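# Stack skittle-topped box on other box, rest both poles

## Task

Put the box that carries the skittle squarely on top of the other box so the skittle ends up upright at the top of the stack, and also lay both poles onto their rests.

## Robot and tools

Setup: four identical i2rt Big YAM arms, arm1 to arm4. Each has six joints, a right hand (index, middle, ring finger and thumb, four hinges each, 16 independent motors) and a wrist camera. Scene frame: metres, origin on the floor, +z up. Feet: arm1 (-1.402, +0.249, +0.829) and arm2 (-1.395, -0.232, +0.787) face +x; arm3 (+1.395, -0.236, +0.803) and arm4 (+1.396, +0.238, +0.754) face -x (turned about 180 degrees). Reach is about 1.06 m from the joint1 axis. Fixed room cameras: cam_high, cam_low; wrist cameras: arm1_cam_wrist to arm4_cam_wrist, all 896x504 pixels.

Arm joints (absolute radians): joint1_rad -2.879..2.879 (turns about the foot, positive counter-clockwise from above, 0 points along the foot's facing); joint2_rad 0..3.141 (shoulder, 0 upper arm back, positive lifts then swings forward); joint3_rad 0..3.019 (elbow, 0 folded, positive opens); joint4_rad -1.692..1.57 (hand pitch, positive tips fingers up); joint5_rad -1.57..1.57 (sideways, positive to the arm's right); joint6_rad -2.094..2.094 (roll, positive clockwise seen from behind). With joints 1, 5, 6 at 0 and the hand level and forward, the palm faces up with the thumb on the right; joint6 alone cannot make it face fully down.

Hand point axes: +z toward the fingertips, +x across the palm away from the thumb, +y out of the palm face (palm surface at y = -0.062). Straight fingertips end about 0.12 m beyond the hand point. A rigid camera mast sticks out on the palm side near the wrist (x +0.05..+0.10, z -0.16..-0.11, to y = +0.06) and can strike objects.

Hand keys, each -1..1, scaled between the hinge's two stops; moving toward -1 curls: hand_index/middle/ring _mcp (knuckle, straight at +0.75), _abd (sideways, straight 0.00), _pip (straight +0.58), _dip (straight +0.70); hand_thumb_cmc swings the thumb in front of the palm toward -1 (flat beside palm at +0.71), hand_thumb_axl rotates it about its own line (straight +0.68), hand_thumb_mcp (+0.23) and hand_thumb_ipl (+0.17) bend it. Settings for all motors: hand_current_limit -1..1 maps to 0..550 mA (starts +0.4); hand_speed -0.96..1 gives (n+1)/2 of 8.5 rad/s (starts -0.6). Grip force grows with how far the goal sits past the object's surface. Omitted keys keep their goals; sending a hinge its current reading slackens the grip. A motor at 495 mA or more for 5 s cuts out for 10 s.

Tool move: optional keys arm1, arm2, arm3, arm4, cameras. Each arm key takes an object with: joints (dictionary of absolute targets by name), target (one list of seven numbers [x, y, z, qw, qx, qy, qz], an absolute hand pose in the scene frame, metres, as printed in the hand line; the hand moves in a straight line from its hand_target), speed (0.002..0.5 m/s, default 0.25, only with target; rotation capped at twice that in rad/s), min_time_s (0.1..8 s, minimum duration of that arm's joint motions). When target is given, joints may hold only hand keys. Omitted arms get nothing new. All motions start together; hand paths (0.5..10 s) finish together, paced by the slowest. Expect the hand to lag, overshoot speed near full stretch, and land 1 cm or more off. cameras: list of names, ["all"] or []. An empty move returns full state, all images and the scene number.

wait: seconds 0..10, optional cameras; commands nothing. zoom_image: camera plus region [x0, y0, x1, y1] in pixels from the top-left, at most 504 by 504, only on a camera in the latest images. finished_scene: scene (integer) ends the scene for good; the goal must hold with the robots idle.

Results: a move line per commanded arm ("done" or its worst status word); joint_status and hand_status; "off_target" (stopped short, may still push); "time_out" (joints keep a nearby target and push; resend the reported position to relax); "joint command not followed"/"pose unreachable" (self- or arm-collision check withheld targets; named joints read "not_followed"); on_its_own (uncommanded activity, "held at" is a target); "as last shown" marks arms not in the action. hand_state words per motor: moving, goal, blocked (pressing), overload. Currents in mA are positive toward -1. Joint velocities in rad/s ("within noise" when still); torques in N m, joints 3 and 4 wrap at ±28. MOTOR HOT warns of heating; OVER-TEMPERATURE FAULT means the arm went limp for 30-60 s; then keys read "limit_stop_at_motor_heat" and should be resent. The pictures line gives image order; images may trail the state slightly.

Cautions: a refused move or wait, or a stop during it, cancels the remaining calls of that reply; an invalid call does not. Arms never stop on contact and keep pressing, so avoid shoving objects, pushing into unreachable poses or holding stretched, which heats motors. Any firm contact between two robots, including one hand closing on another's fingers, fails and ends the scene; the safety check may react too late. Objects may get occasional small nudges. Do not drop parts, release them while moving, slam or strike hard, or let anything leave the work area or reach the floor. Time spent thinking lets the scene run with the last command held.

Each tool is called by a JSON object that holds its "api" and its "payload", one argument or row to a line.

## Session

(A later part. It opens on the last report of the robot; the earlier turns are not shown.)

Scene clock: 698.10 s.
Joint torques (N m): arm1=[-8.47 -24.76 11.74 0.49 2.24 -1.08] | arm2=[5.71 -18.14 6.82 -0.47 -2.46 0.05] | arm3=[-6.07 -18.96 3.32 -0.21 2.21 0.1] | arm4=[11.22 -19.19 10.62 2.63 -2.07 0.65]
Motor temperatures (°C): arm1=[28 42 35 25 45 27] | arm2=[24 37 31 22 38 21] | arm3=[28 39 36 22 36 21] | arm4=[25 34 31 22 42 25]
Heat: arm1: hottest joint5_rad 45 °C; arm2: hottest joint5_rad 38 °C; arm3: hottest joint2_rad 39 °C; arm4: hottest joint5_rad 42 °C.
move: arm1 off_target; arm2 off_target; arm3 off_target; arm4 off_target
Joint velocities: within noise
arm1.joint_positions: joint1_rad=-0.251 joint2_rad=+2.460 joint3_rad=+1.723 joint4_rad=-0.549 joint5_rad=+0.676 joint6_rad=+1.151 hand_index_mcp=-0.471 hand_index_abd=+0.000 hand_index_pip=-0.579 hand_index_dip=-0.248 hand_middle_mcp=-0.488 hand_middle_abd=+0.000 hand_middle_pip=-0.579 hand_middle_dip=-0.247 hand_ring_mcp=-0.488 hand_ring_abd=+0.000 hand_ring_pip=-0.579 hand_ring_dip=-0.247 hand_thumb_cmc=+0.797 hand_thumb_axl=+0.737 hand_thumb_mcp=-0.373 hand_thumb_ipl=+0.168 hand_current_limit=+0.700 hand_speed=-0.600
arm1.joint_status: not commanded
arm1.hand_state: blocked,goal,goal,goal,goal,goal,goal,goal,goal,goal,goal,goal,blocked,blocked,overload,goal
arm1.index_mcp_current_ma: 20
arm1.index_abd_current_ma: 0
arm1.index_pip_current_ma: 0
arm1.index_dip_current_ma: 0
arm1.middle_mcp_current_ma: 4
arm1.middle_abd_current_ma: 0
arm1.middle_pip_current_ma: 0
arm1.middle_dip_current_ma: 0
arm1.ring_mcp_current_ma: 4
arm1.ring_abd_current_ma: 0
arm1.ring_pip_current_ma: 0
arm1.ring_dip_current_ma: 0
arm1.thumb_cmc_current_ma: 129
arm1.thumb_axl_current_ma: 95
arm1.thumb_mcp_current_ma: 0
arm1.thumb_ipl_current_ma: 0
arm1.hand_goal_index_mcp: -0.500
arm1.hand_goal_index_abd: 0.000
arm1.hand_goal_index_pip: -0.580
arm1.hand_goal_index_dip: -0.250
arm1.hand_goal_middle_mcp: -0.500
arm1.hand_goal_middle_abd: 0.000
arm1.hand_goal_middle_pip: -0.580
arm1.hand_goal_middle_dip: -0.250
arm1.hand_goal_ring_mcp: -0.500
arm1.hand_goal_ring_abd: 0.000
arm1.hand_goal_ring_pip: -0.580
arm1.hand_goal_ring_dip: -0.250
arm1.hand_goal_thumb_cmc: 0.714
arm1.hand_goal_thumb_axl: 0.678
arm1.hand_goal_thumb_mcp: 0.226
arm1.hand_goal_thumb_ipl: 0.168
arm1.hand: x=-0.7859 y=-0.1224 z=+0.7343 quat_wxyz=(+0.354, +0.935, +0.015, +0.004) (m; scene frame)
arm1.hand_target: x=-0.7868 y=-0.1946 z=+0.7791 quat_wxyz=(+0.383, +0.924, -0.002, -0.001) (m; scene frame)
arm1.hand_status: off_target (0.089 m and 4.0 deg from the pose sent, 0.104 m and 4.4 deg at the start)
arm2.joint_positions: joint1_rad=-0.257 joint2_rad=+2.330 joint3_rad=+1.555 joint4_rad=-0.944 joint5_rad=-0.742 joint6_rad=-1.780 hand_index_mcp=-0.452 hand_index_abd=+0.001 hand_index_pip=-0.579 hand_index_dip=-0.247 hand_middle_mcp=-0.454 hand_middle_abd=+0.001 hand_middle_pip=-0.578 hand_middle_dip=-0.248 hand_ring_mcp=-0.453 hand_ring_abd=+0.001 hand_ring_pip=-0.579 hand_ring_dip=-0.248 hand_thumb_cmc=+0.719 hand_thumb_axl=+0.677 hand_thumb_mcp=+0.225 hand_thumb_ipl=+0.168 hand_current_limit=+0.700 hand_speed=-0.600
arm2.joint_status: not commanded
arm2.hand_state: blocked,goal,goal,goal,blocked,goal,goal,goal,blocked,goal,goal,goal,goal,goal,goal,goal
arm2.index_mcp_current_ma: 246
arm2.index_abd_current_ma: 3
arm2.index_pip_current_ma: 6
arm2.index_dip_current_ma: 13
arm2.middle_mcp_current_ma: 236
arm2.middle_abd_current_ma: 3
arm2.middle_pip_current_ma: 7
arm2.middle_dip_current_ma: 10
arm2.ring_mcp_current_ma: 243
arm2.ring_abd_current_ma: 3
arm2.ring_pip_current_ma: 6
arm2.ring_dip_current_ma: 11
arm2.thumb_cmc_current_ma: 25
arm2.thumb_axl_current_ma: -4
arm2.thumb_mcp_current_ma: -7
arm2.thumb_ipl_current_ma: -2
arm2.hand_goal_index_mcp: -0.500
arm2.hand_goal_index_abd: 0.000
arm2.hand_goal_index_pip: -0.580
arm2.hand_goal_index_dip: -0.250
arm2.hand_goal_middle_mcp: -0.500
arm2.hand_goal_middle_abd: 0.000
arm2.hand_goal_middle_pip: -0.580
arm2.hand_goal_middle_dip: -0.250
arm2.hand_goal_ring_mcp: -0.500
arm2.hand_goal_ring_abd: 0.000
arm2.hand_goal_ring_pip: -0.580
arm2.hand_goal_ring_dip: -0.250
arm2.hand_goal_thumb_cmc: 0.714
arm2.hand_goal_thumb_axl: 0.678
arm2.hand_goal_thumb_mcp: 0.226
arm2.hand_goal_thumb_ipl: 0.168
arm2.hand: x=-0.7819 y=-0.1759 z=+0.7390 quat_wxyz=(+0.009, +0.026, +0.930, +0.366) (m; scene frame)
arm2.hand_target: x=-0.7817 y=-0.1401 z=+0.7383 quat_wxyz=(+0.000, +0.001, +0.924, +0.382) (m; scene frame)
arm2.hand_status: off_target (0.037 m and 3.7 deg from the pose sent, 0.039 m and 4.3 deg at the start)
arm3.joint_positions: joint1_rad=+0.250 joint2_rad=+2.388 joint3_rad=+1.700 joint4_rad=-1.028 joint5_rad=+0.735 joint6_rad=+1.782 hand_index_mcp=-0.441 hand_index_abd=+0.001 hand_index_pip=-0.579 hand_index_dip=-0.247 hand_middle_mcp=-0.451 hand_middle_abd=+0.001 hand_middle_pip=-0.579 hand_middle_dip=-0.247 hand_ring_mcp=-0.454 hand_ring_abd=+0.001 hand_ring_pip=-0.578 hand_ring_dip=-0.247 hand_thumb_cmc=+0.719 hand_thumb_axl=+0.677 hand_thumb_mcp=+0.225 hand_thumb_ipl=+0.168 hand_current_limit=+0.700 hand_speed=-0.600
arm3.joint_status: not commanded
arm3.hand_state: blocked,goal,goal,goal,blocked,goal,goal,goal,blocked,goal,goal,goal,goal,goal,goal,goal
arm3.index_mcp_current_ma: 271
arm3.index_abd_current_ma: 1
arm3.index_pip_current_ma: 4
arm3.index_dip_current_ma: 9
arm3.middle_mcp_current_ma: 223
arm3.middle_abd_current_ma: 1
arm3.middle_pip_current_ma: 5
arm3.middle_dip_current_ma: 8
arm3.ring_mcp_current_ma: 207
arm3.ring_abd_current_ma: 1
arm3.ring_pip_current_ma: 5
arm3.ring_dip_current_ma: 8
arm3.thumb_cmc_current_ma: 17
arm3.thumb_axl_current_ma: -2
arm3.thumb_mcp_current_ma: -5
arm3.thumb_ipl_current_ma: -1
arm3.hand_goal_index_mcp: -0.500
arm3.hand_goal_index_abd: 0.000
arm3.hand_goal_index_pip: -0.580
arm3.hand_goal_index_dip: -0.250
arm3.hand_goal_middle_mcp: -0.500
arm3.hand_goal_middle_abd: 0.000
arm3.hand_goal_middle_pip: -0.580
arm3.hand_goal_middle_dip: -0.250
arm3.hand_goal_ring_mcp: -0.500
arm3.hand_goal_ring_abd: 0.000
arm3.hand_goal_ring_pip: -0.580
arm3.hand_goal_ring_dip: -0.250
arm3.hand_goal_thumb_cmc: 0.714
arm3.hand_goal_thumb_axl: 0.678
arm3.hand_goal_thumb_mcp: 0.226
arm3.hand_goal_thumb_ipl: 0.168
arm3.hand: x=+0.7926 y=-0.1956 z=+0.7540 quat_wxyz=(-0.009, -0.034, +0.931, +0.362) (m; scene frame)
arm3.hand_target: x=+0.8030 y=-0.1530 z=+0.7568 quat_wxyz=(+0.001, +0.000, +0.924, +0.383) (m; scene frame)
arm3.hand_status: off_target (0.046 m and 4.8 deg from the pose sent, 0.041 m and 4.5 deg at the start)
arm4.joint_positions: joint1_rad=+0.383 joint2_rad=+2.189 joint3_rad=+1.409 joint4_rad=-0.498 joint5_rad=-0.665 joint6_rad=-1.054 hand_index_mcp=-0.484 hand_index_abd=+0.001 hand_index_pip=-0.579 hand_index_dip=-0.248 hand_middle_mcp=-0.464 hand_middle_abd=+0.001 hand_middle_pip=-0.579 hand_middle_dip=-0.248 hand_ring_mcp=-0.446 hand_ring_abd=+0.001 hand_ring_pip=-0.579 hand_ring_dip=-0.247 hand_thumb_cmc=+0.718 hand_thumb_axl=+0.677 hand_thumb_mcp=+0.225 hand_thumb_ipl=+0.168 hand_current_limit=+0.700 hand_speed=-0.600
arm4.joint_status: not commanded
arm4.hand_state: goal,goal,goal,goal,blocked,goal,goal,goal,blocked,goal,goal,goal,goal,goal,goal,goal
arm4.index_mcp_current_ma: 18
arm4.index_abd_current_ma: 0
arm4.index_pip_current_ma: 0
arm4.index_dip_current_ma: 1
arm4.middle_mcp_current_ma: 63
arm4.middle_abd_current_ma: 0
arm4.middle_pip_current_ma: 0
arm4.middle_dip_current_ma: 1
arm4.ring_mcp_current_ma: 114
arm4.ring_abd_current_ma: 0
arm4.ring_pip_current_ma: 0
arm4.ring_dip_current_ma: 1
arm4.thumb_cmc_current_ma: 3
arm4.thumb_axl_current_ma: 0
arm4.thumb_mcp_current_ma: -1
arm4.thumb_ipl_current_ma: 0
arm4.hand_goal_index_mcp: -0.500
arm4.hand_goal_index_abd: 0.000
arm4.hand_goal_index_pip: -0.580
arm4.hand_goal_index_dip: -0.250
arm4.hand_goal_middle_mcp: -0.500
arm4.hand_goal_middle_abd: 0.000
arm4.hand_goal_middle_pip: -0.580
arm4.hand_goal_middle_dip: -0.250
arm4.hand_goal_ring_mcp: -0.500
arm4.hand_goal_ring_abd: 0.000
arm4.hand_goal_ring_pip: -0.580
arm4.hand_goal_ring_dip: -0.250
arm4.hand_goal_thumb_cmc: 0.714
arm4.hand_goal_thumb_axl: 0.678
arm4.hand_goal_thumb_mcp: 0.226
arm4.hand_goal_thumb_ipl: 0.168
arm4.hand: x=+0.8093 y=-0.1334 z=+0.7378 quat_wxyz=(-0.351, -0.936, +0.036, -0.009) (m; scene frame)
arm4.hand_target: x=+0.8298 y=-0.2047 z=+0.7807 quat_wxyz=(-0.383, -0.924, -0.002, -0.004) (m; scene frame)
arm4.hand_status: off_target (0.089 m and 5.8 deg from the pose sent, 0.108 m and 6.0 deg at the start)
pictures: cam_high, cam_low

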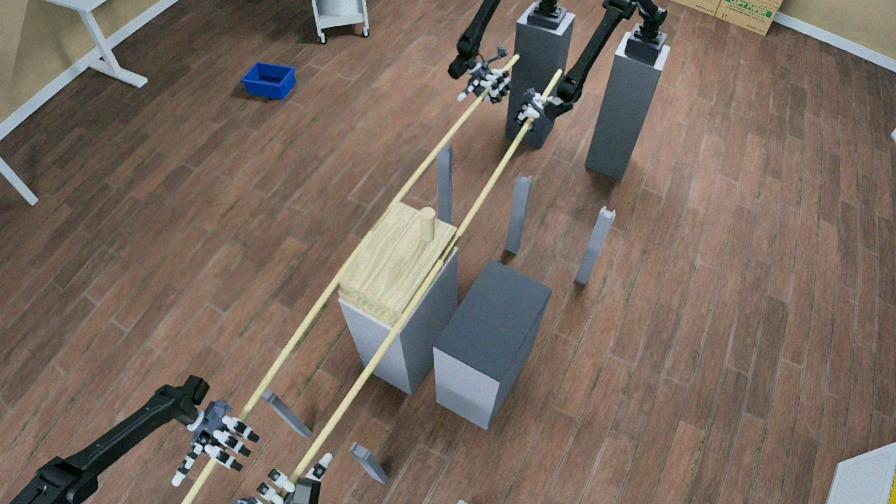

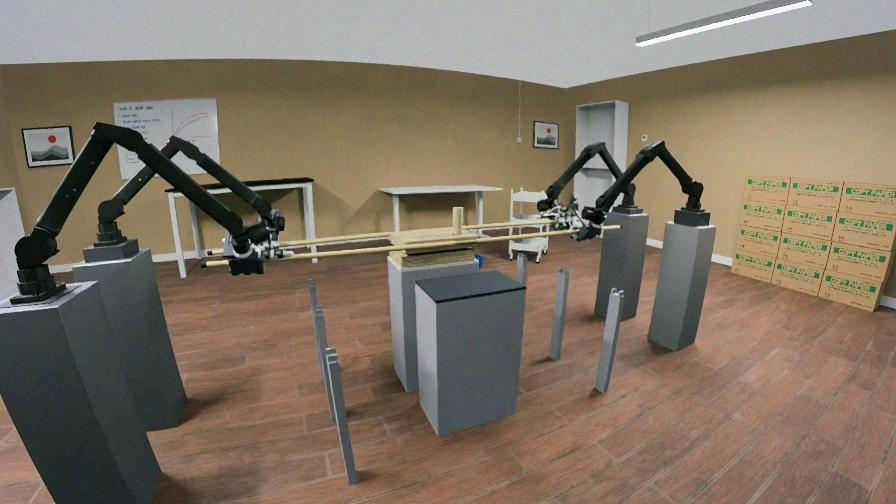

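{"api": "move", "payload": {
  "arm1": {"target":[-0.762,-0.140,0.778,0.3826,0.9237,-0.0193,-0.0080],"speed":0.04},
  "arm2": {"target":[-0.763,-0.085,0.740,0.0080,0.0193,0.9237,0.3826],"speed":0.04},
  "arm3": {"target":[0.820,-0.184,0.758,0.0080,0.0193,0.9237,0.3826],"speed":0.04},
  "arm4": {"target":[0.846,-0.237,0.782,0.3826,0.9237,-0.0193,-0.0080],"speed":0.04},
  "cameras": ["cam_low","cam_high"]
}}

{"api": "zoom_image", "payload": {
  "camera": "cam_high",
  "region": [320, 180, 480, 340]
}}

{"api": "zoom_image", "payload": {
  "camera": "cam_low",
  "region": [384, 230, 434, 280]
}}

{"api": "zoom_image", "payload": {
  "camera": "cam_low",
  "region": [446, 220, 496, 270]
}}

Scene clock: 761.33 s.
Joint torques (N m): arm1=[-6.07 -24.64 10.47 0.12 2.19 -0.53] | arm2=[8.35 -20.01 5.33 1.26 -2.63 0.52] | arm3=[-5.13 -18.73 3.95 -1.69 2.35 0.24] | arm4=[11.05 -18.84 10.56 2.8 -2.05 0.74]
Motor temperatures (°C): arm1=[28 40 42 25 46 27] | arm2=[24 38 30 22 41 21] | arm3=[27 36 32 22 44 21] | arm4=[25 36 34 22 42 25]
Heat: arm1: hottest joint5_rad 46 °C; arm2: hottest joint5_rad 41 °C; arm3: hottest joint5_rad 44 °C; arm4: hottest joint5_rad 42 °C.
move: arm1 off_target; arm2 off_target; arm3 off_target; arm4 off_target
Joint velocities: within noise
arm1.joint_positions: joint1_rad=-0.187 joint2_rad=+2.481 joint3_rad=+1.815 joint4_rad=-0.691 joint5_rad=+0.717 joint6_rad=+1.266 hand_index_mcp=-0.471 hand_index_abd=+0.000 hand_index_pip=-0.579 hand_index_dip=-0.248 hand_middle_mcp=-0.483 hand_middle_abd=+0.000 hand_middle_pip=-0.579 hand_middle_dip=-0.247 hand_ring_mcp=-0.488 hand_ring_abd=+0.000 hand_ring_pip=-0.579 hand_ring_dip=-0.247 hand_thumb_cmc=+0.797 hand_thumb_axl=+0.738 hand_thumb_mcp=-0.373 hand_thumb_ipl=+0.168 hand_current_limit=+0.700 hand_speed=-0.600
arm1.joint_status: not commanded
arm1.hand_state: blocked,goal,goal,goal,goal,goal,goal,goal,goal,goal,goal,goal,blocked,blocked,overload,goal
arm1.index_mcp_current_ma: 21
arm1.index_abd_current_ma: 0
arm1.index_pip_current_ma: 0
arm1.index_dip_current_ma: 0
arm1.middle_mcp_current_ma: 8
arm1.middle_abd_current_ma: 0
arm1.middle_pip_current_ma: 0
arm1.middle_dip_current_ma: 0
arm1.ring_mcp_current_ma: 4
arm1.ring_abd_current_ma: 0
arm1.ring_pip_current_ma: 0
arm1.ring_dip_current_ma: 0
arm1.thumb_cmc_current_ma: 129
arm1.thumb_axl_current_ma: 98
arm1.thumb_mcp_current_ma: 0
arm1.thumb_ipl_current_ma: 0
arm1.hand_goal_index_mcp: -0.500
arm1.hand_goal_index_abd: 0.000
arm1.hand_goal_index_pip: -0.580
arm1.hand_goal_index_dip: -0.250
arm1.hand_goal_middle_mcp: -0.500
arm1.hand_goal_middle_abd: 0.000
arm1.hand_goal_middle_pip: -0.580
arm1.hand_goal_middle_dip: -0.250
arm1.hand_goal_ring_mcp: -0.500
arm1.hand_goal_ring_abd: 0.000
arm1.hand_goal_ring_pip: -0.580
arm1.hand_goal_ring_dip: -0.250
arm1.hand_goal_thumb_cmc: 0.714
arm1.hand_goal_thumb_axl: 0.678
arm1.hand_goal_thumb_mcp: 0.226
arm1.hand_goal_thumb_ipl: 0.168
arm1.hand: x=-0.7648 y=-0.0860 z=+0.7496 quat_wxyz=(+0.362, +0.932, +0.000, -0.003) (m; scene frame)
arm1.hand_target: x=-0.7667 y=-0.1374 z=+0.7790 quat_wxyz=(+0.383, +0.924, -0.019, -0.008) (m; scene frame)
arm1.hand_status: off_target (0.061 m and 3.4 deg from the pose sent, 0.053 m and 5.5 deg at the start)
arm2.joint_positions: joint1_rad=-0.198 joint2_rad=+2.330 joint3_rad=+1.549 joint4_rad=-0.842 joint5_rad=-0.750 joint6_rad=-1.647 hand_index_mcp=-0.446 hand_index_abd=+0.001 hand_index_pip=-0.579 hand_index_dip=-0.247 hand_middle_mcp=-0.451 hand_middle_abd=+0.001 hand_middle_pip=-0.578 hand_middle_dip=-0.248 hand_ring_mcp=-0.454 hand_ring_abd=+0.001 hand_ring_pip=-0.579 hand_ring_dip=-0.248 hand_thumb_cmc=+0.719 hand_thumb_axl=+0.677 hand_thumb_mcp=+0.225 hand_thumb_ipl=+0.168 hand_current_limit=+0.700 hand_speed=-0.600
arm2.joint_status: not commanded
arm2.hand_state: blocked,goal,goal,goal,blocked,goal,goal,goal,blocked,goal,goal,goal,goal,goal,goal,goal
arm2.index_mcp_current_ma: 282
arm2.index_abd_current_ma: 3
arm2.index_pip_current_ma: 6
arm2.index_dip_current_ma: 13
arm2.middle_mcp_current_ma: 252
arm2.middle_abd_current_ma: 3
arm2.middle_pip_current_ma: 7
arm2.middle_dip_current_ma: 10
arm2.ring_mcp_current_ma: 237
arm2.ring_abd_current_ma: 3
arm2.ring_pip_current_ma: 6
arm2.ring_dip_current_ma: 11
arm2.thumb_cmc_current_ma: 25
arm2.thumb_axl_current_ma: -4
arm2.thumb_mcp_current_ma: -7
arm2.thumb_ipl_current_ma: -2
arm2.hand_goal_index_mcp: -0.500
arm2.hand_goal_index_abd: 0.000
arm2.hand_goal_index_pip: -0.580
arm2.hand_goal_index_dip: -0.250
arm2.hand_goal_middle_mcp: -0.500
arm2.hand_goal_middle_abd: 0.000
arm2.hand_goal_middle_pip: -0.580
arm2.hand_goal_middle_dip: -0.250
arm2.hand_goal_ring_mcp: -0.500
arm2.hand_goal_ring_abd: 0.000
arm2.hand_goal_ring_pip: -0.580
arm2.hand_goal_ring_dip: -0.250
arm2.hand_goal_thumb_cmc: 0.714
arm2.hand_goal_thumb_axl: 0.678
arm2.hand_goal_thumb_mcp: 0.226
arm2.hand_goal_thumb_ipl: 0.168
arm2.hand: x=-0.7628 y=-0.1435 z=+0.7365 quat_wxyz=(+0.019, +0.043, +0.930, +0.365) (m; scene frame)
arm2.hand_target: x=-0.7667 y=-0.0876 z=+0.7404 quat_wxyz=(+0.006, +0.018, +0.924, +0.382) (m; scene frame)
arm2.hand_status: off_target (0.059 m and 3.6 deg from the pose sent, 0.093 m and 2.1 deg at the start)
arm3.joint_positions: joint1_rad=+0.294 joint2_rad=+2.392 joint3_rad=+1.700 joint4_rad=-1.088 joint5_rad=+0.710 joint6_rad=+1.890 hand_index_mcp=-0.442 hand_index_abd=+0.001 hand_index_pip=-0.579 hand_index_dip=-0.247 hand_middle_mcp=-0.448 hand_middle_abd=+0.001 hand_middle_pip=-0.579 hand_middle_dip=-0.247 hand_ring_mcp=-0.449 hand_ring_abd=+0.001 hand_ring_pip=-0.578 hand_ring_dip=-0.247 hand_thumb_cmc=+0.719 hand_thumb_axl=+0.677 hand_thumb_mcp=+0.225 hand_thumb_ipl=+0.168 hand_current_limit=+0.700 hand_speed=-0.600
arm3.joint_status: not commanded
arm3.hand_state: blocked,goal,goal,goal,blocked,goal,goal,goal,blocked,goal,goal,goal,goal,goal,goal,goal
arm3.index_mcp_current_ma: 267
arm3.index_abd_current_ma: 1
arm3.index_pip_current_ma: 4
arm3.index_dip_current_ma: 9
arm3.middle_mcp_current_ma: 234
arm3.middle_abd_current_ma: 1
arm3.middle_pip_current_ma: 5
arm3.middle_dip_current_ma: 8
arm3.ring_mcp_current_ma: 230
arm3.ring_abd_current_ma: 1
arm3.ring_pip_current_ma: 5
arm3.ring_dip_current_ma: 8
arm3.thumb_cmc_current_ma: 17
arm3.thumb_axl_current_ma: -2
arm3.thumb_mcp_current_ma: -5
arm3.thumb_ipl_current_ma: -1
arm3.hand_goal_index_mcp: -0.500
arm3.hand_goal_index_abd: 0.000
arm3.hand_goal_index_pip: -0.580
arm3.hand_goal_index_dip: -0.250
arm3.hand_goal_middle_mcp: -0.500
arm3.hand_goal_middle_abd: 0.000
arm3.hand_goal_middle_pip: -0.580
arm3.hand_goal_middle_dip: -0.250
arm3.hand_goal_ring_mcp: -0.500
arm3.hand_goal_ring_abd: 0.000
arm3.hand_goal_ring_pip: -0.580
arm3.hand_goal_ring_dip: -0.250
arm3.hand_goal_thumb_cmc: 0.714
arm3.hand_goal_thumb_axl: 0.678
arm3.hand_goal_thumb_mcp: 0.226
arm3.hand_goal_thumb_ipl: 0.168
arm3.hand: x=+0.8109 y=-0.2227 z=+0.7505 quat_wxyz=(-0.004, -0.015, +0.934, +0.357) (m; scene frame)
arm3.hand_target: x=+0.8202 y=-0.1858 z=+0.7575 quat_wxyz=(+0.008, +0.018, +0.924, +0.382) (m; scene frame)
arm3.hand_status: off_target (0.040 m and 5.2 deg from the pose sent, 0.030 m and 6.9 deg at the start)
arm4.joint_positions: joint1_rad=+0.448 joint2_rad=+2.160 joint3_rad=+1.338 joint4_rad=-0.387 joint5_rad=-0.619 joint6_rad=-0.936 hand_index_mcp=-0.487 hand_index_abd=+0.001 hand_index_pip=-0.579 hand_index_dip=-0.248 hand_middle_mcp=-0.466 hand_middle_abd=+0.001 hand_middle_pip=-0.579 hand_middle_dip=-0.248 hand_ring_mcp=-0.443 hand_ring_abd=+0.001 hand_ring_pip=-0.579 hand_ring_dip=-0.247 hand_thumb_cmc=+0.718 hand_thumb_axl=+0.677 hand_thumb_mcp=+0.225 hand_thumb_ipl=+0.168 hand_current_limit=+0.700 hand_speed=-0.600
arm4.joint_status: not commanded
arm4.hand_state: goal,goal,goal,goal,blocked,goal,goal,goal,blocked,goal,goal,goal,goal,goal,goal,goal
arm4.index_mcp_current_ma: 14
arm4.index_abd_current_ma: 0
arm4.index_pip_current_ma: 0
arm4.index_dip_current_ma: 1
arm4.middle_mcp_current_ma: 58
arm4.middle_abd_current_ma: 0
arm4.middle_pip_current_ma: 0
arm4.middle_dip_current_ma: 1
arm4.ring_mcp_current_ma: 126
arm4.ring_abd_current_ma: 0
arm4.ring_pip_current_ma: 0
arm4.ring_dip_current_ma: 1
arm4.thumb_cmc_current_ma: 3
arm4.thumb_axl_current_ma: 0
arm4.thumb_mcp_current_ma: -1
arm4.thumb_ipl_current_ma: 0
arm4.hand_goal_index_mcp: -0.500
arm4.hand_goal_index_abd: 0.000
arm4.hand_goal_index_pip: -0.580
arm4.hand_goal_index_dip: -0.250
arm4.hand_goal_middle_mcp: -0.500
arm4.hand_goal_middle_abd: 0.000
arm4.hand_goal_middle_pip: -0.580
arm4.hand_goal_middle_dip: -0.250
arm4.hand_goal_ring_mcp: -0.500
arm4.hand_goal_ring_abd: 0.000
arm4.hand_goal_ring_pip: -0.580
arm4.hand_goal_ring_dip: -0.250
arm4.hand_goal_thumb_cmc: 0.714
arm4.hand_goal_thumb_axl: 0.678
arm4.hand_goal_thumb_mcp: 0.226
arm4.hand_goal_thumb_ipl: 0.168
arm4.hand: x=+0.8296 y=-0.1611 z=+0.7338 quat_wxyz=(-0.345, -0.937, +0.054, +0.000) (m; scene frame)
arm4.hand_target: x=+0.8525 y=-0.2315 z=+0.7827 quat_wxyz=(-0.383, -0.924, +0.017, +0.003) (m; scene frame)
arm4.hand_status: off_target (0.091 m and 6.1 deg from the pose sent, 0.118 m and 4.7 deg at the start)
pictures: cam_high, cam_low

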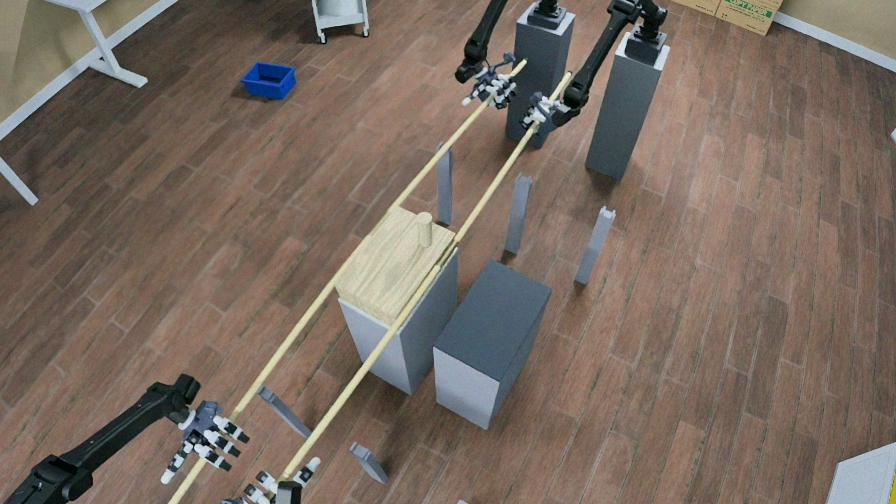

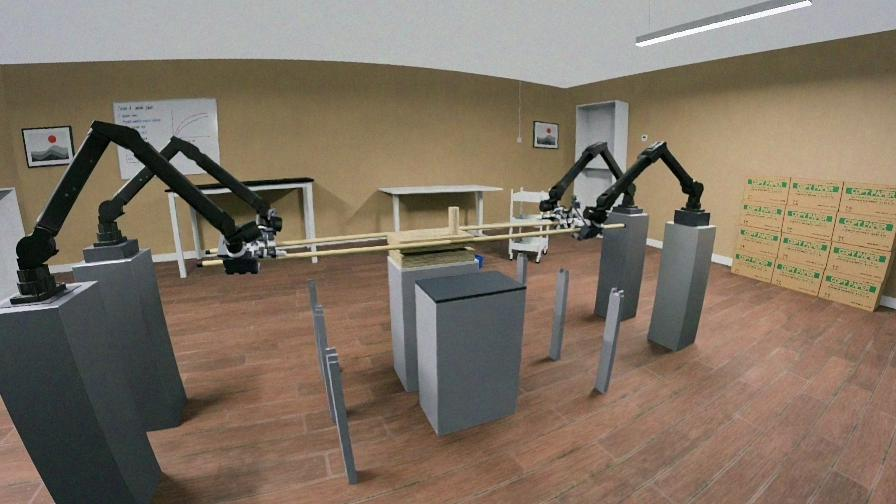

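Scaled by 3.150 from the camera's 896x504 image, which has a finer 1280x720 frame.

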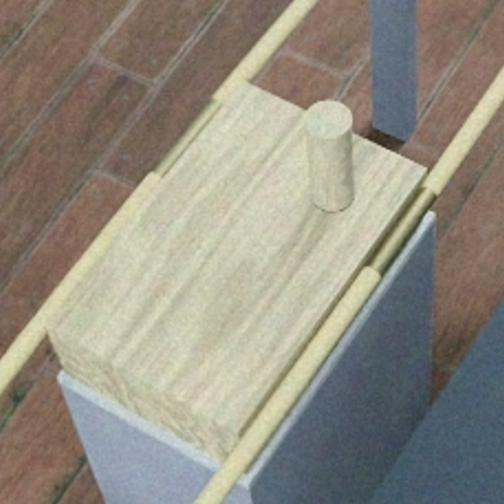

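Scaled by 10.080 from the camera's 896x504 image, which has a finer 1280x720 frame.

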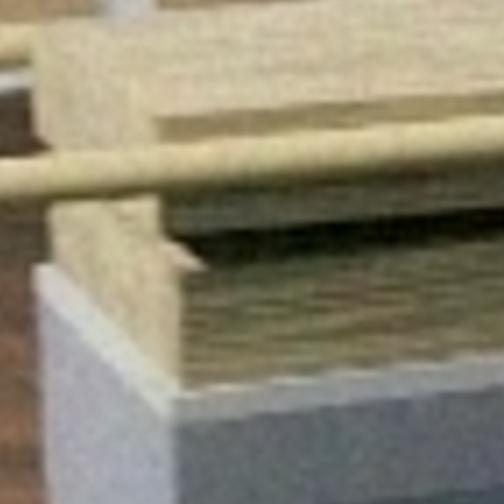

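Scaled by 10.080 from the camera's 896x504 image, which has a finer 1280x720 frame.

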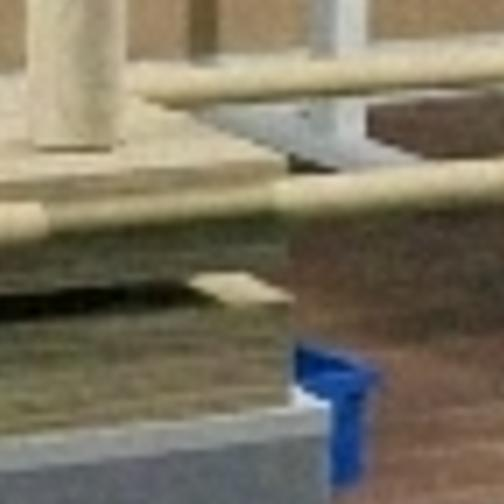

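{"api": "move", "payload": {
  "arm1": {"target":[-0.764,-0.140,0.745,0.3826,0.9237,-0.0193,-0.0080],"speed":0.03},
  "arm2": {"target":[-0.765,-0.085,0.724,0.0080,0.0193,0.9237,0.3826],"speed":0.03},
  "arm3": {"target":[0.819,-0.186,0.742,0.0080,0.0193,0.9237,0.3826],"speed":0.03},
  "arm4": {"target":[0.846,-0.239,0.748,0.3826,0.9237,-0.0193,-0.0080],"speed":0.03},
  "cameras": ["cam_low","cam_high"]
}}

{"api": "zoom_image", "payload": {
  "camera": "cam_high",
  "region": [320, 180, 480, 340]
}}

{"api": "zoom_image", "payload": {
  "camera": "cam_low",
  "region": [380, 210, 500, 290]
}}

Scene clock: 787.67 s.
Joint torques (N m): arm1=[-6.42 -23.82 10.36 1.09 2.02 -0.62] | arm2=[7.82 -19.31 5.16 1.37 -2.52 0.36] | arm3=[-5.25 -17.96 4.08 -0.85 2.33 0.13] | arm4=[10.64 -16.67 10.96 3.17 -1.73 0.56]
Motor temperatures (°C): arm1=[28 38 47 25 46 26] | arm2=[25 38 30 22 43 21] | arm3=[27 34 32 22 48 21] | arm4=[25 34 35 22 43 25]
Heat: arm1: hottest joint3_rad 47 °C; arm2: hottest joint5_rad 43 °C; arm3: hottest joint5_rad 48 °C; arm4: hottest joint5_rad 43 °C.
move: arm1 off_target; arm2 off_target; arm3 off_target; arm4 off_target
Joint velocities: within noise
arm1.joint_positions: joint1_rad=-0.184 joint2_rad=+2.522 joint3_rad=+1.816 joint4_rad=-0.672 joint5_rad=+0.722 joint6_rad=+1.276 hand_index_mcp=-0.475 hand_index_abd=+0.000 hand_index_pip=-0.579 hand_index_dip=-0.248 hand_middle_mcp=-0.488 hand_middle_abd=+0.000 hand_middle_pip=-0.579 hand_middle_dip=-0.247 hand_ring_mcp=-0.488 hand_ring_abd=+0.000 hand_ring_pip=-0.579 hand_ring_dip=-0.247 hand_thumb_cmc=+0.797 hand_thumb_axl=+0.738 hand_thumb_mcp=-0.436 hand_thumb_ipl=+0.168 hand_current_limit=+0.700 hand_speed=-0.600
arm1.joint_status: not commanded
arm1.hand_state: blocked,goal,goal,goal,goal,goal,goal,goal,goal,goal,goal,goal,blocked,blocked,overload,goal
arm1.index_mcp_current_ma: 15
arm1.index_abd_current_ma: 0
arm1.index_pip_current_ma: 0
arm1.index_dip_current_ma: 0
arm1.middle_mcp_current_ma: 4
arm1.middle_abd_current_ma: 0
arm1.middle_pip_current_ma: 0
arm1.middle_dip_current_ma: 0
arm1.ring_mcp_current_ma: 4
arm1.ring_abd_current_ma: 0
arm1.ring_pip_current_ma: 0
arm1.ring_dip_current_ma: 0
arm1.thumb_cmc_current_ma: 129
arm1.thumb_axl_current_ma: 98
arm1.thumb_mcp_current_ma: 0
arm1.thumb_ipl_current_ma: 0
arm1.hand_goal_index_mcp: -0.500
arm1.hand_goal_index_abd: 0.000
arm1.hand_goal_index_pip: -0.580
arm1.hand_goal_index_dip: -0.250
arm1.hand_goal_middle_mcp: -0.500
arm1.hand_goal_middle_abd: 0.000
arm1.hand_goal_middle_pip: -0.580
arm1.hand_goal_middle_dip: -0.250
arm1.hand_goal_ring_mcp: -0.500
arm1.hand_goal_ring_abd: 0.000
arm1.hand_goal_ring_pip: -0.580
arm1.hand_goal_ring_dip: -0.250
arm1.hand_goal_thumb_cmc: 0.714
arm1.hand_goal_thumb_axl: 0.678
arm1.hand_goal_thumb_mcp: 0.226
arm1.hand_goal_thumb_ipl: 0.168
arm1.hand: x=-0.7708 y=-0.0830 z=+0.7240 quat_wxyz=(+0.362, +0.932, +0.001, -0.011) (m; scene frame)
arm1.hand_target: x=-0.7697 y=-0.1371 z=+0.7469 quat_wxyz=(+0.383, +0.924, -0.020, -0.009) (m; scene frame)
arm1.hand_status: off_target (0.061 m and 3.4 deg from the pose sent, 0.054 m and 3.4 deg at the start)
arm2.joint_positions: joint1_rad=-0.191 joint2_rad=+2.344 joint3_rad=+1.547 joint4_rad=-0.813 joint5_rad=-0.752 joint6_rad=-1.630 hand_index_mcp=-0.443 hand_index_abd=+0.001 hand_index_pip=-0.579 hand_index_dip=-0.247 hand_middle_mcp=-0.450 hand_middle_abd=+0.001 hand_middle_pip=-0.578 hand_middle_dip=-0.248 hand_ring_mcp=-0.454 hand_ring_abd=+0.001 hand_ring_pip=-0.579 hand_ring_dip=-0.248 hand_thumb_cmc=+0.719 hand_thumb_axl=+0.677 hand_thumb_mcp=+0.225 hand_thumb_ipl=+0.168 hand_current_limit=+0.700 hand_speed=-0.600
arm2.joint_status: not commanded
arm2.hand_state: blocked,goal,goal,goal,blocked,goal,goal,goal,blocked,goal,goal,goal,goal,goal,goal,goal
arm2.index_mcp_current_ma: 294
arm2.index_abd_current_ma: 3
arm2.index_pip_current_ma: 6
arm2.index_dip_current_ma: 13
arm2.middle_mcp_current_ma: 258
arm2.middle_abd_current_ma: 3
arm2.middle_pip_current_ma: 7
arm2.middle_dip_current_ma: 10
arm2.ring_mcp_current_ma: 236
arm2.ring_abd_current_ma: 3
arm2.ring_pip_current_ma: 6
arm2.ring_dip_current_ma: 11
arm2.thumb_cmc_current_ma: 25
arm2.thumb_axl_current_ma: -4
arm2.thumb_mcp_current_ma: -7
arm2.thumb_ipl_current_ma: -2
arm2.hand_goal_index_mcp: -0.500
arm2.hand_goal_index_abd: 0.000
arm2.hand_goal_index_pip: -0.580
arm2.hand_goal_index_dip: -0.250
arm2.hand_goal_middle_mcp: -0.500
arm2.hand_goal_middle_abd: 0.000
arm2.hand_goal_middle_pip: -0.580
arm2.hand_goal_middle_dip: -0.250
arm2.hand_goal_ring_mcp: -0.500
arm2.hand_goal_ring_abd: 0.000
arm2.hand_goal_ring_pip: -0.580
arm2.hand_goal_ring_dip: -0.250
arm2.hand_goal_thumb_cmc: 0.714
arm2.hand_goal_thumb_axl: 0.678
arm2.hand_goal_thumb_mcp: 0.226
arm2.hand_goal_thumb_ipl: 0.168
arm2.hand: x=-0.7613 y=-0.1396 z=+0.7283 quat_wxyz=(+0.021, +0.045, +0.929, +0.366) (m; scene frame)
arm2.hand_target: x=-0.7684 y=-0.0874 z=+0.7246 quat_wxyz=(+0.007, +0.019, +0.924, +0.382) (m; scene frame)
arm2.hand_status: off_target (0.055 m and 3.9 deg from the pose sent, 0.060 m and 3.6 deg at the start)
arm3.joint_positions: joint1_rad=+0.300 joint2_rad=+2.413 joint3_rad=+1.709 joint4_rad=-1.088 joint5_rad=+0.710 joint6_rad=+1.909 hand_index_mcp=-0.442 hand_index_abd=+0.001 hand_index_pip=-0.579 hand_index_dip=-0.247 hand_middle_mcp=-0.448 hand_middle_abd=+0.001 hand_middle_pip=-0.579 hand_middle_dip=-0.247 hand_ring_mcp=-0.449 hand_ring_abd=+0.001 hand_ring_pip=-0.578 hand_ring_dip=-0.247 hand_thumb_cmc=+0.719 hand_thumb_axl=+0.677 hand_thumb_mcp=+0.225 hand_thumb_ipl=+0.168 hand_current_limit=+0.700 hand_speed=-0.600
arm3.joint_status: not commanded
arm3.hand_state: blocked,goal,goal,goal,blocked,goal,goal,goal,blocked,goal,goal,goal,goal,goal,goal,goal
arm3.index_mcp_current_ma: 267
arm3.index_abd_current_ma: 1
arm3.index_pip_current_ma: 4
arm3.index_dip_current_ma: 9
arm3.middle_mcp_current_ma: 235
arm3.middle_abd_current_ma: 1
arm3.middle_pip_current_ma: 5
arm3.middle_dip_current_ma: 8
arm3.ring_mcp_current_ma: 230
arm3.ring_abd_current_ma: 1
arm3.ring_pip_current_ma: 5
arm3.ring_dip_current_ma: 8
arm3.thumb_cmc_current_ma: 17
arm3.thumb_axl_current_ma: -2
arm3.thumb_mcp_current_ma: -5
arm3.thumb_ipl_current_ma: -1
arm3.hand_goal_index_mcp: -0.500
arm3.hand_goal_index_abd: 0.000
arm3.hand_goal_index_pip: -0.580
arm3.hand_goal_index_dip: -0.250
arm3.hand_goal_middle_mcp: -0.500
arm3.hand_goal_middle_abd: 0.000
arm3.hand_goal_middle_pip: -0.580
arm3.hand_goal_middle_dip: -0.250
arm3.hand_goal_ring_mcp: -0.500
arm3.hand_goal_ring_abd: 0.000
arm3.hand_goal_ring_pip: -0.580
arm3.hand_goal_ring_dip: -0.250
arm3.hand_goal_thumb_cmc: 0.714
arm3.hand_goal_thumb_axl: 0.678
arm3.hand_goal_thumb_mcp: 0.226
arm3.hand_goal_thumb_ipl: 0.168
arm3.hand: x=+0.8128 y=-0.2263 z=+0.7409 quat_wxyz=(-0.003, -0.011, +0.933, +0.359) (m; scene frame)
arm3.hand_target: x=+0.8200 y=-0.1877 z=+0.7418 quat_wxyz=(+0.008, +0.018, +0.924, +0.382) (m; scene frame)
arm3.hand_status: off_target (0.041 m and 4.7 deg from the pose sent, 0.039 m and 5.2 deg at the start)
arm4.joint_positions: joint1_rad=+0.455 joint2_rad=+2.189 joint3_rad=+1.328 joint4_rad=-0.329 joint5_rad=-0.624 joint6_rad=-0.914 hand_index_mcp=-0.484 hand_index_abd=+0.001 hand_index_pip=-0.579 hand_index_dip=-0.248 hand_middle_mcp=-0.466 hand_middle_abd=+0.001 hand_middle_pip=-0.579 hand_middle_dip=-0.248 hand_ring_mcp=-0.443 hand_ring_abd=+0.001 hand_ring_pip=-0.579 hand_ring_dip=-0.247 hand_thumb_cmc=+0.718 hand_thumb_axl=+0.677 hand_thumb_mcp=+0.225 hand_thumb_ipl=+0.168 hand_current_limit=+0.700 hand_speed=-0.600
arm4.joint_status: not commanded
arm4.hand_state: goal,goal,goal,goal,blocked,goal,goal,goal,blocked,goal,goal,goal,goal,goal,goal,goal
arm4.index_mcp_current_ma: 18
arm4.index_abd_current_ma: 0
arm4.index_pip_current_ma: 0
arm4.index_dip_current_ma: 1
arm4.middle_mcp_current_ma: 58
arm4.middle_abd_current_ma: 0
arm4.middle_pip_current_ma: 0
arm4.middle_dip_current_ma: 1
arm4.ring_mcp_current_ma: 126
arm4.ring_abd_current_ma: 0
arm4.ring_pip_current_ma: 0
arm4.ring_dip_current_ma: 1
arm4.thumb_cmc_current_ma: 3
arm4.thumb_axl_current_ma: 0
arm4.thumb_mcp_current_ma: -1
arm4.thumb_ipl_current_ma: 0
arm4.hand_goal_index_mcp: -0.500
arm4.hand_goal_index_abd: 0.000
arm4.hand_goal_index_pip: -0.580
arm4.hand_goal_index_dip: -0.250
arm4.hand_goal_middle_mcp: -0.500
arm4.hand_goal_middle_abd: 0.000
arm4.hand_goal_middle_pip: -0.580
arm4.hand_goal_middle_dip: -0.250
arm4.hand_goal_ring_mcp: -0.500
arm4.hand_goal_ring_abd: 0.000
arm4.hand_goal_ring_pip: -0.580
arm4.hand_goal_ring_dip: -0.250
arm4.hand_goal_thumb_cmc: 0.714
arm4.hand_goal_thumb_axl: 0.678
arm4.hand_goal_thumb_mcp: 0.226
arm4.hand_goal_thumb_ipl: 0.168
arm4.hand: x=+0.8312 y=-0.1651 z=+0.7195 quat_wxyz=(-0.351, -0.935, +0.057, +0.002) (m; scene frame)
arm4.hand_target: x=+0.8526 y=-0.2336 z=+0.7495 quat_wxyz=(-0.383, -0.924, +0.018, +0.004) (m; scene frame)
arm4.hand_status: off_target (0.081 m and 5.8 deg from the pose sent, 0.081 m and 6.1 deg at the start)
pictures: cam_high, cam_low

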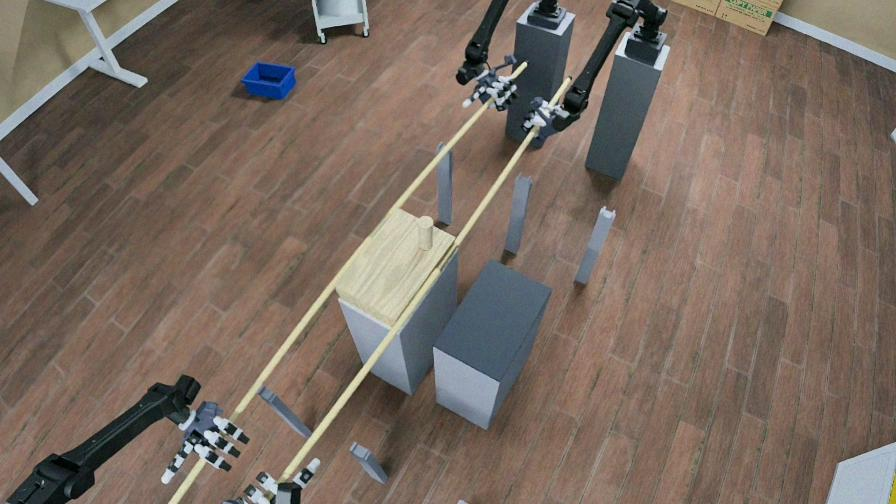

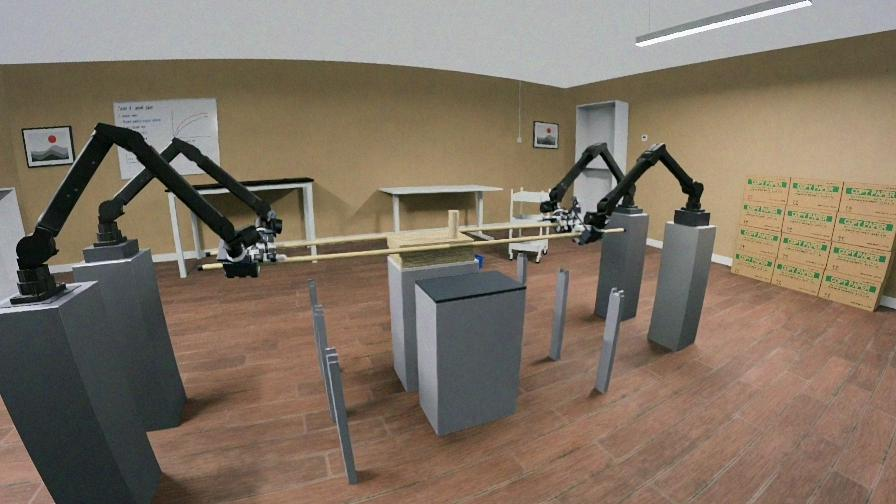

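Scaled by 3.150 from the camera's 896x504 image, which has a finer 1280x720 frame.

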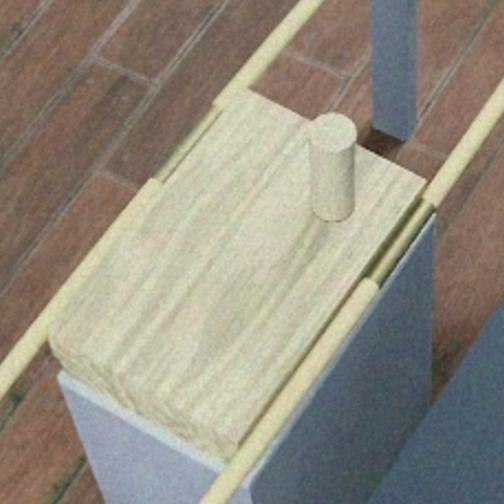

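Scaled by 4.200 from the camera's 896x504 image, which has a finer 1280x720 frame.

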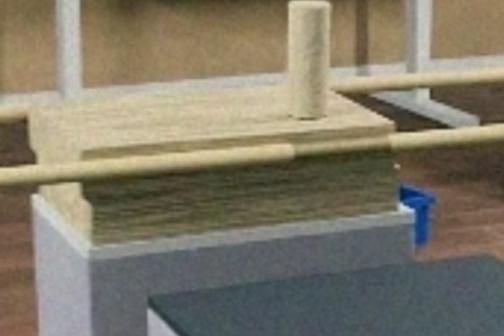

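{"api": "zoom_image", "payload": {
  "camera": "cam_low",
  "region": [384, 235, 424, 275]
}}

{"api": "zoom_image", "payload": {
  "camera": "cam_low",
  "region": [450, 225, 490, 265]
}}

{"api": "zoom_image", "payload": {
  "camera": "cam_high",
  "region": [330, 270, 410, 330]
}}

Scaled by 12.600 from the camera's 896x504 image, which has a finer 1280x720 frame.

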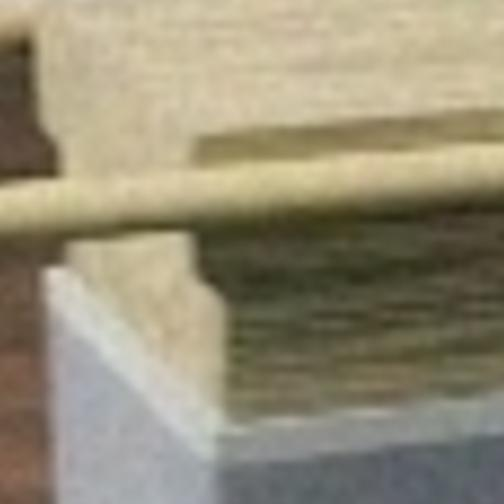

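Scaled by 12.600 from the camera's 896x504 image, which has a finer 1280x720 frame.

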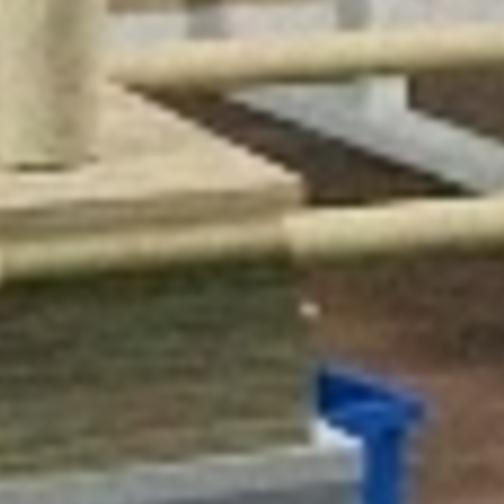

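Scaled by 6.300 from the camera's 896x504 image, which has a finer 1280x720 frame.

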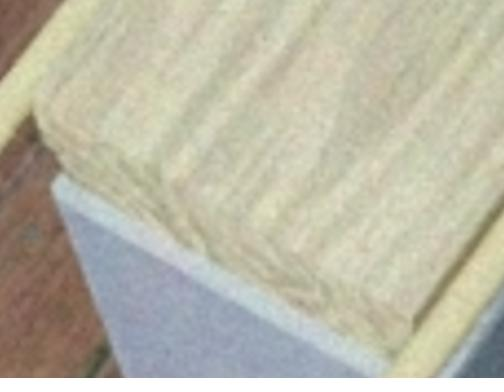

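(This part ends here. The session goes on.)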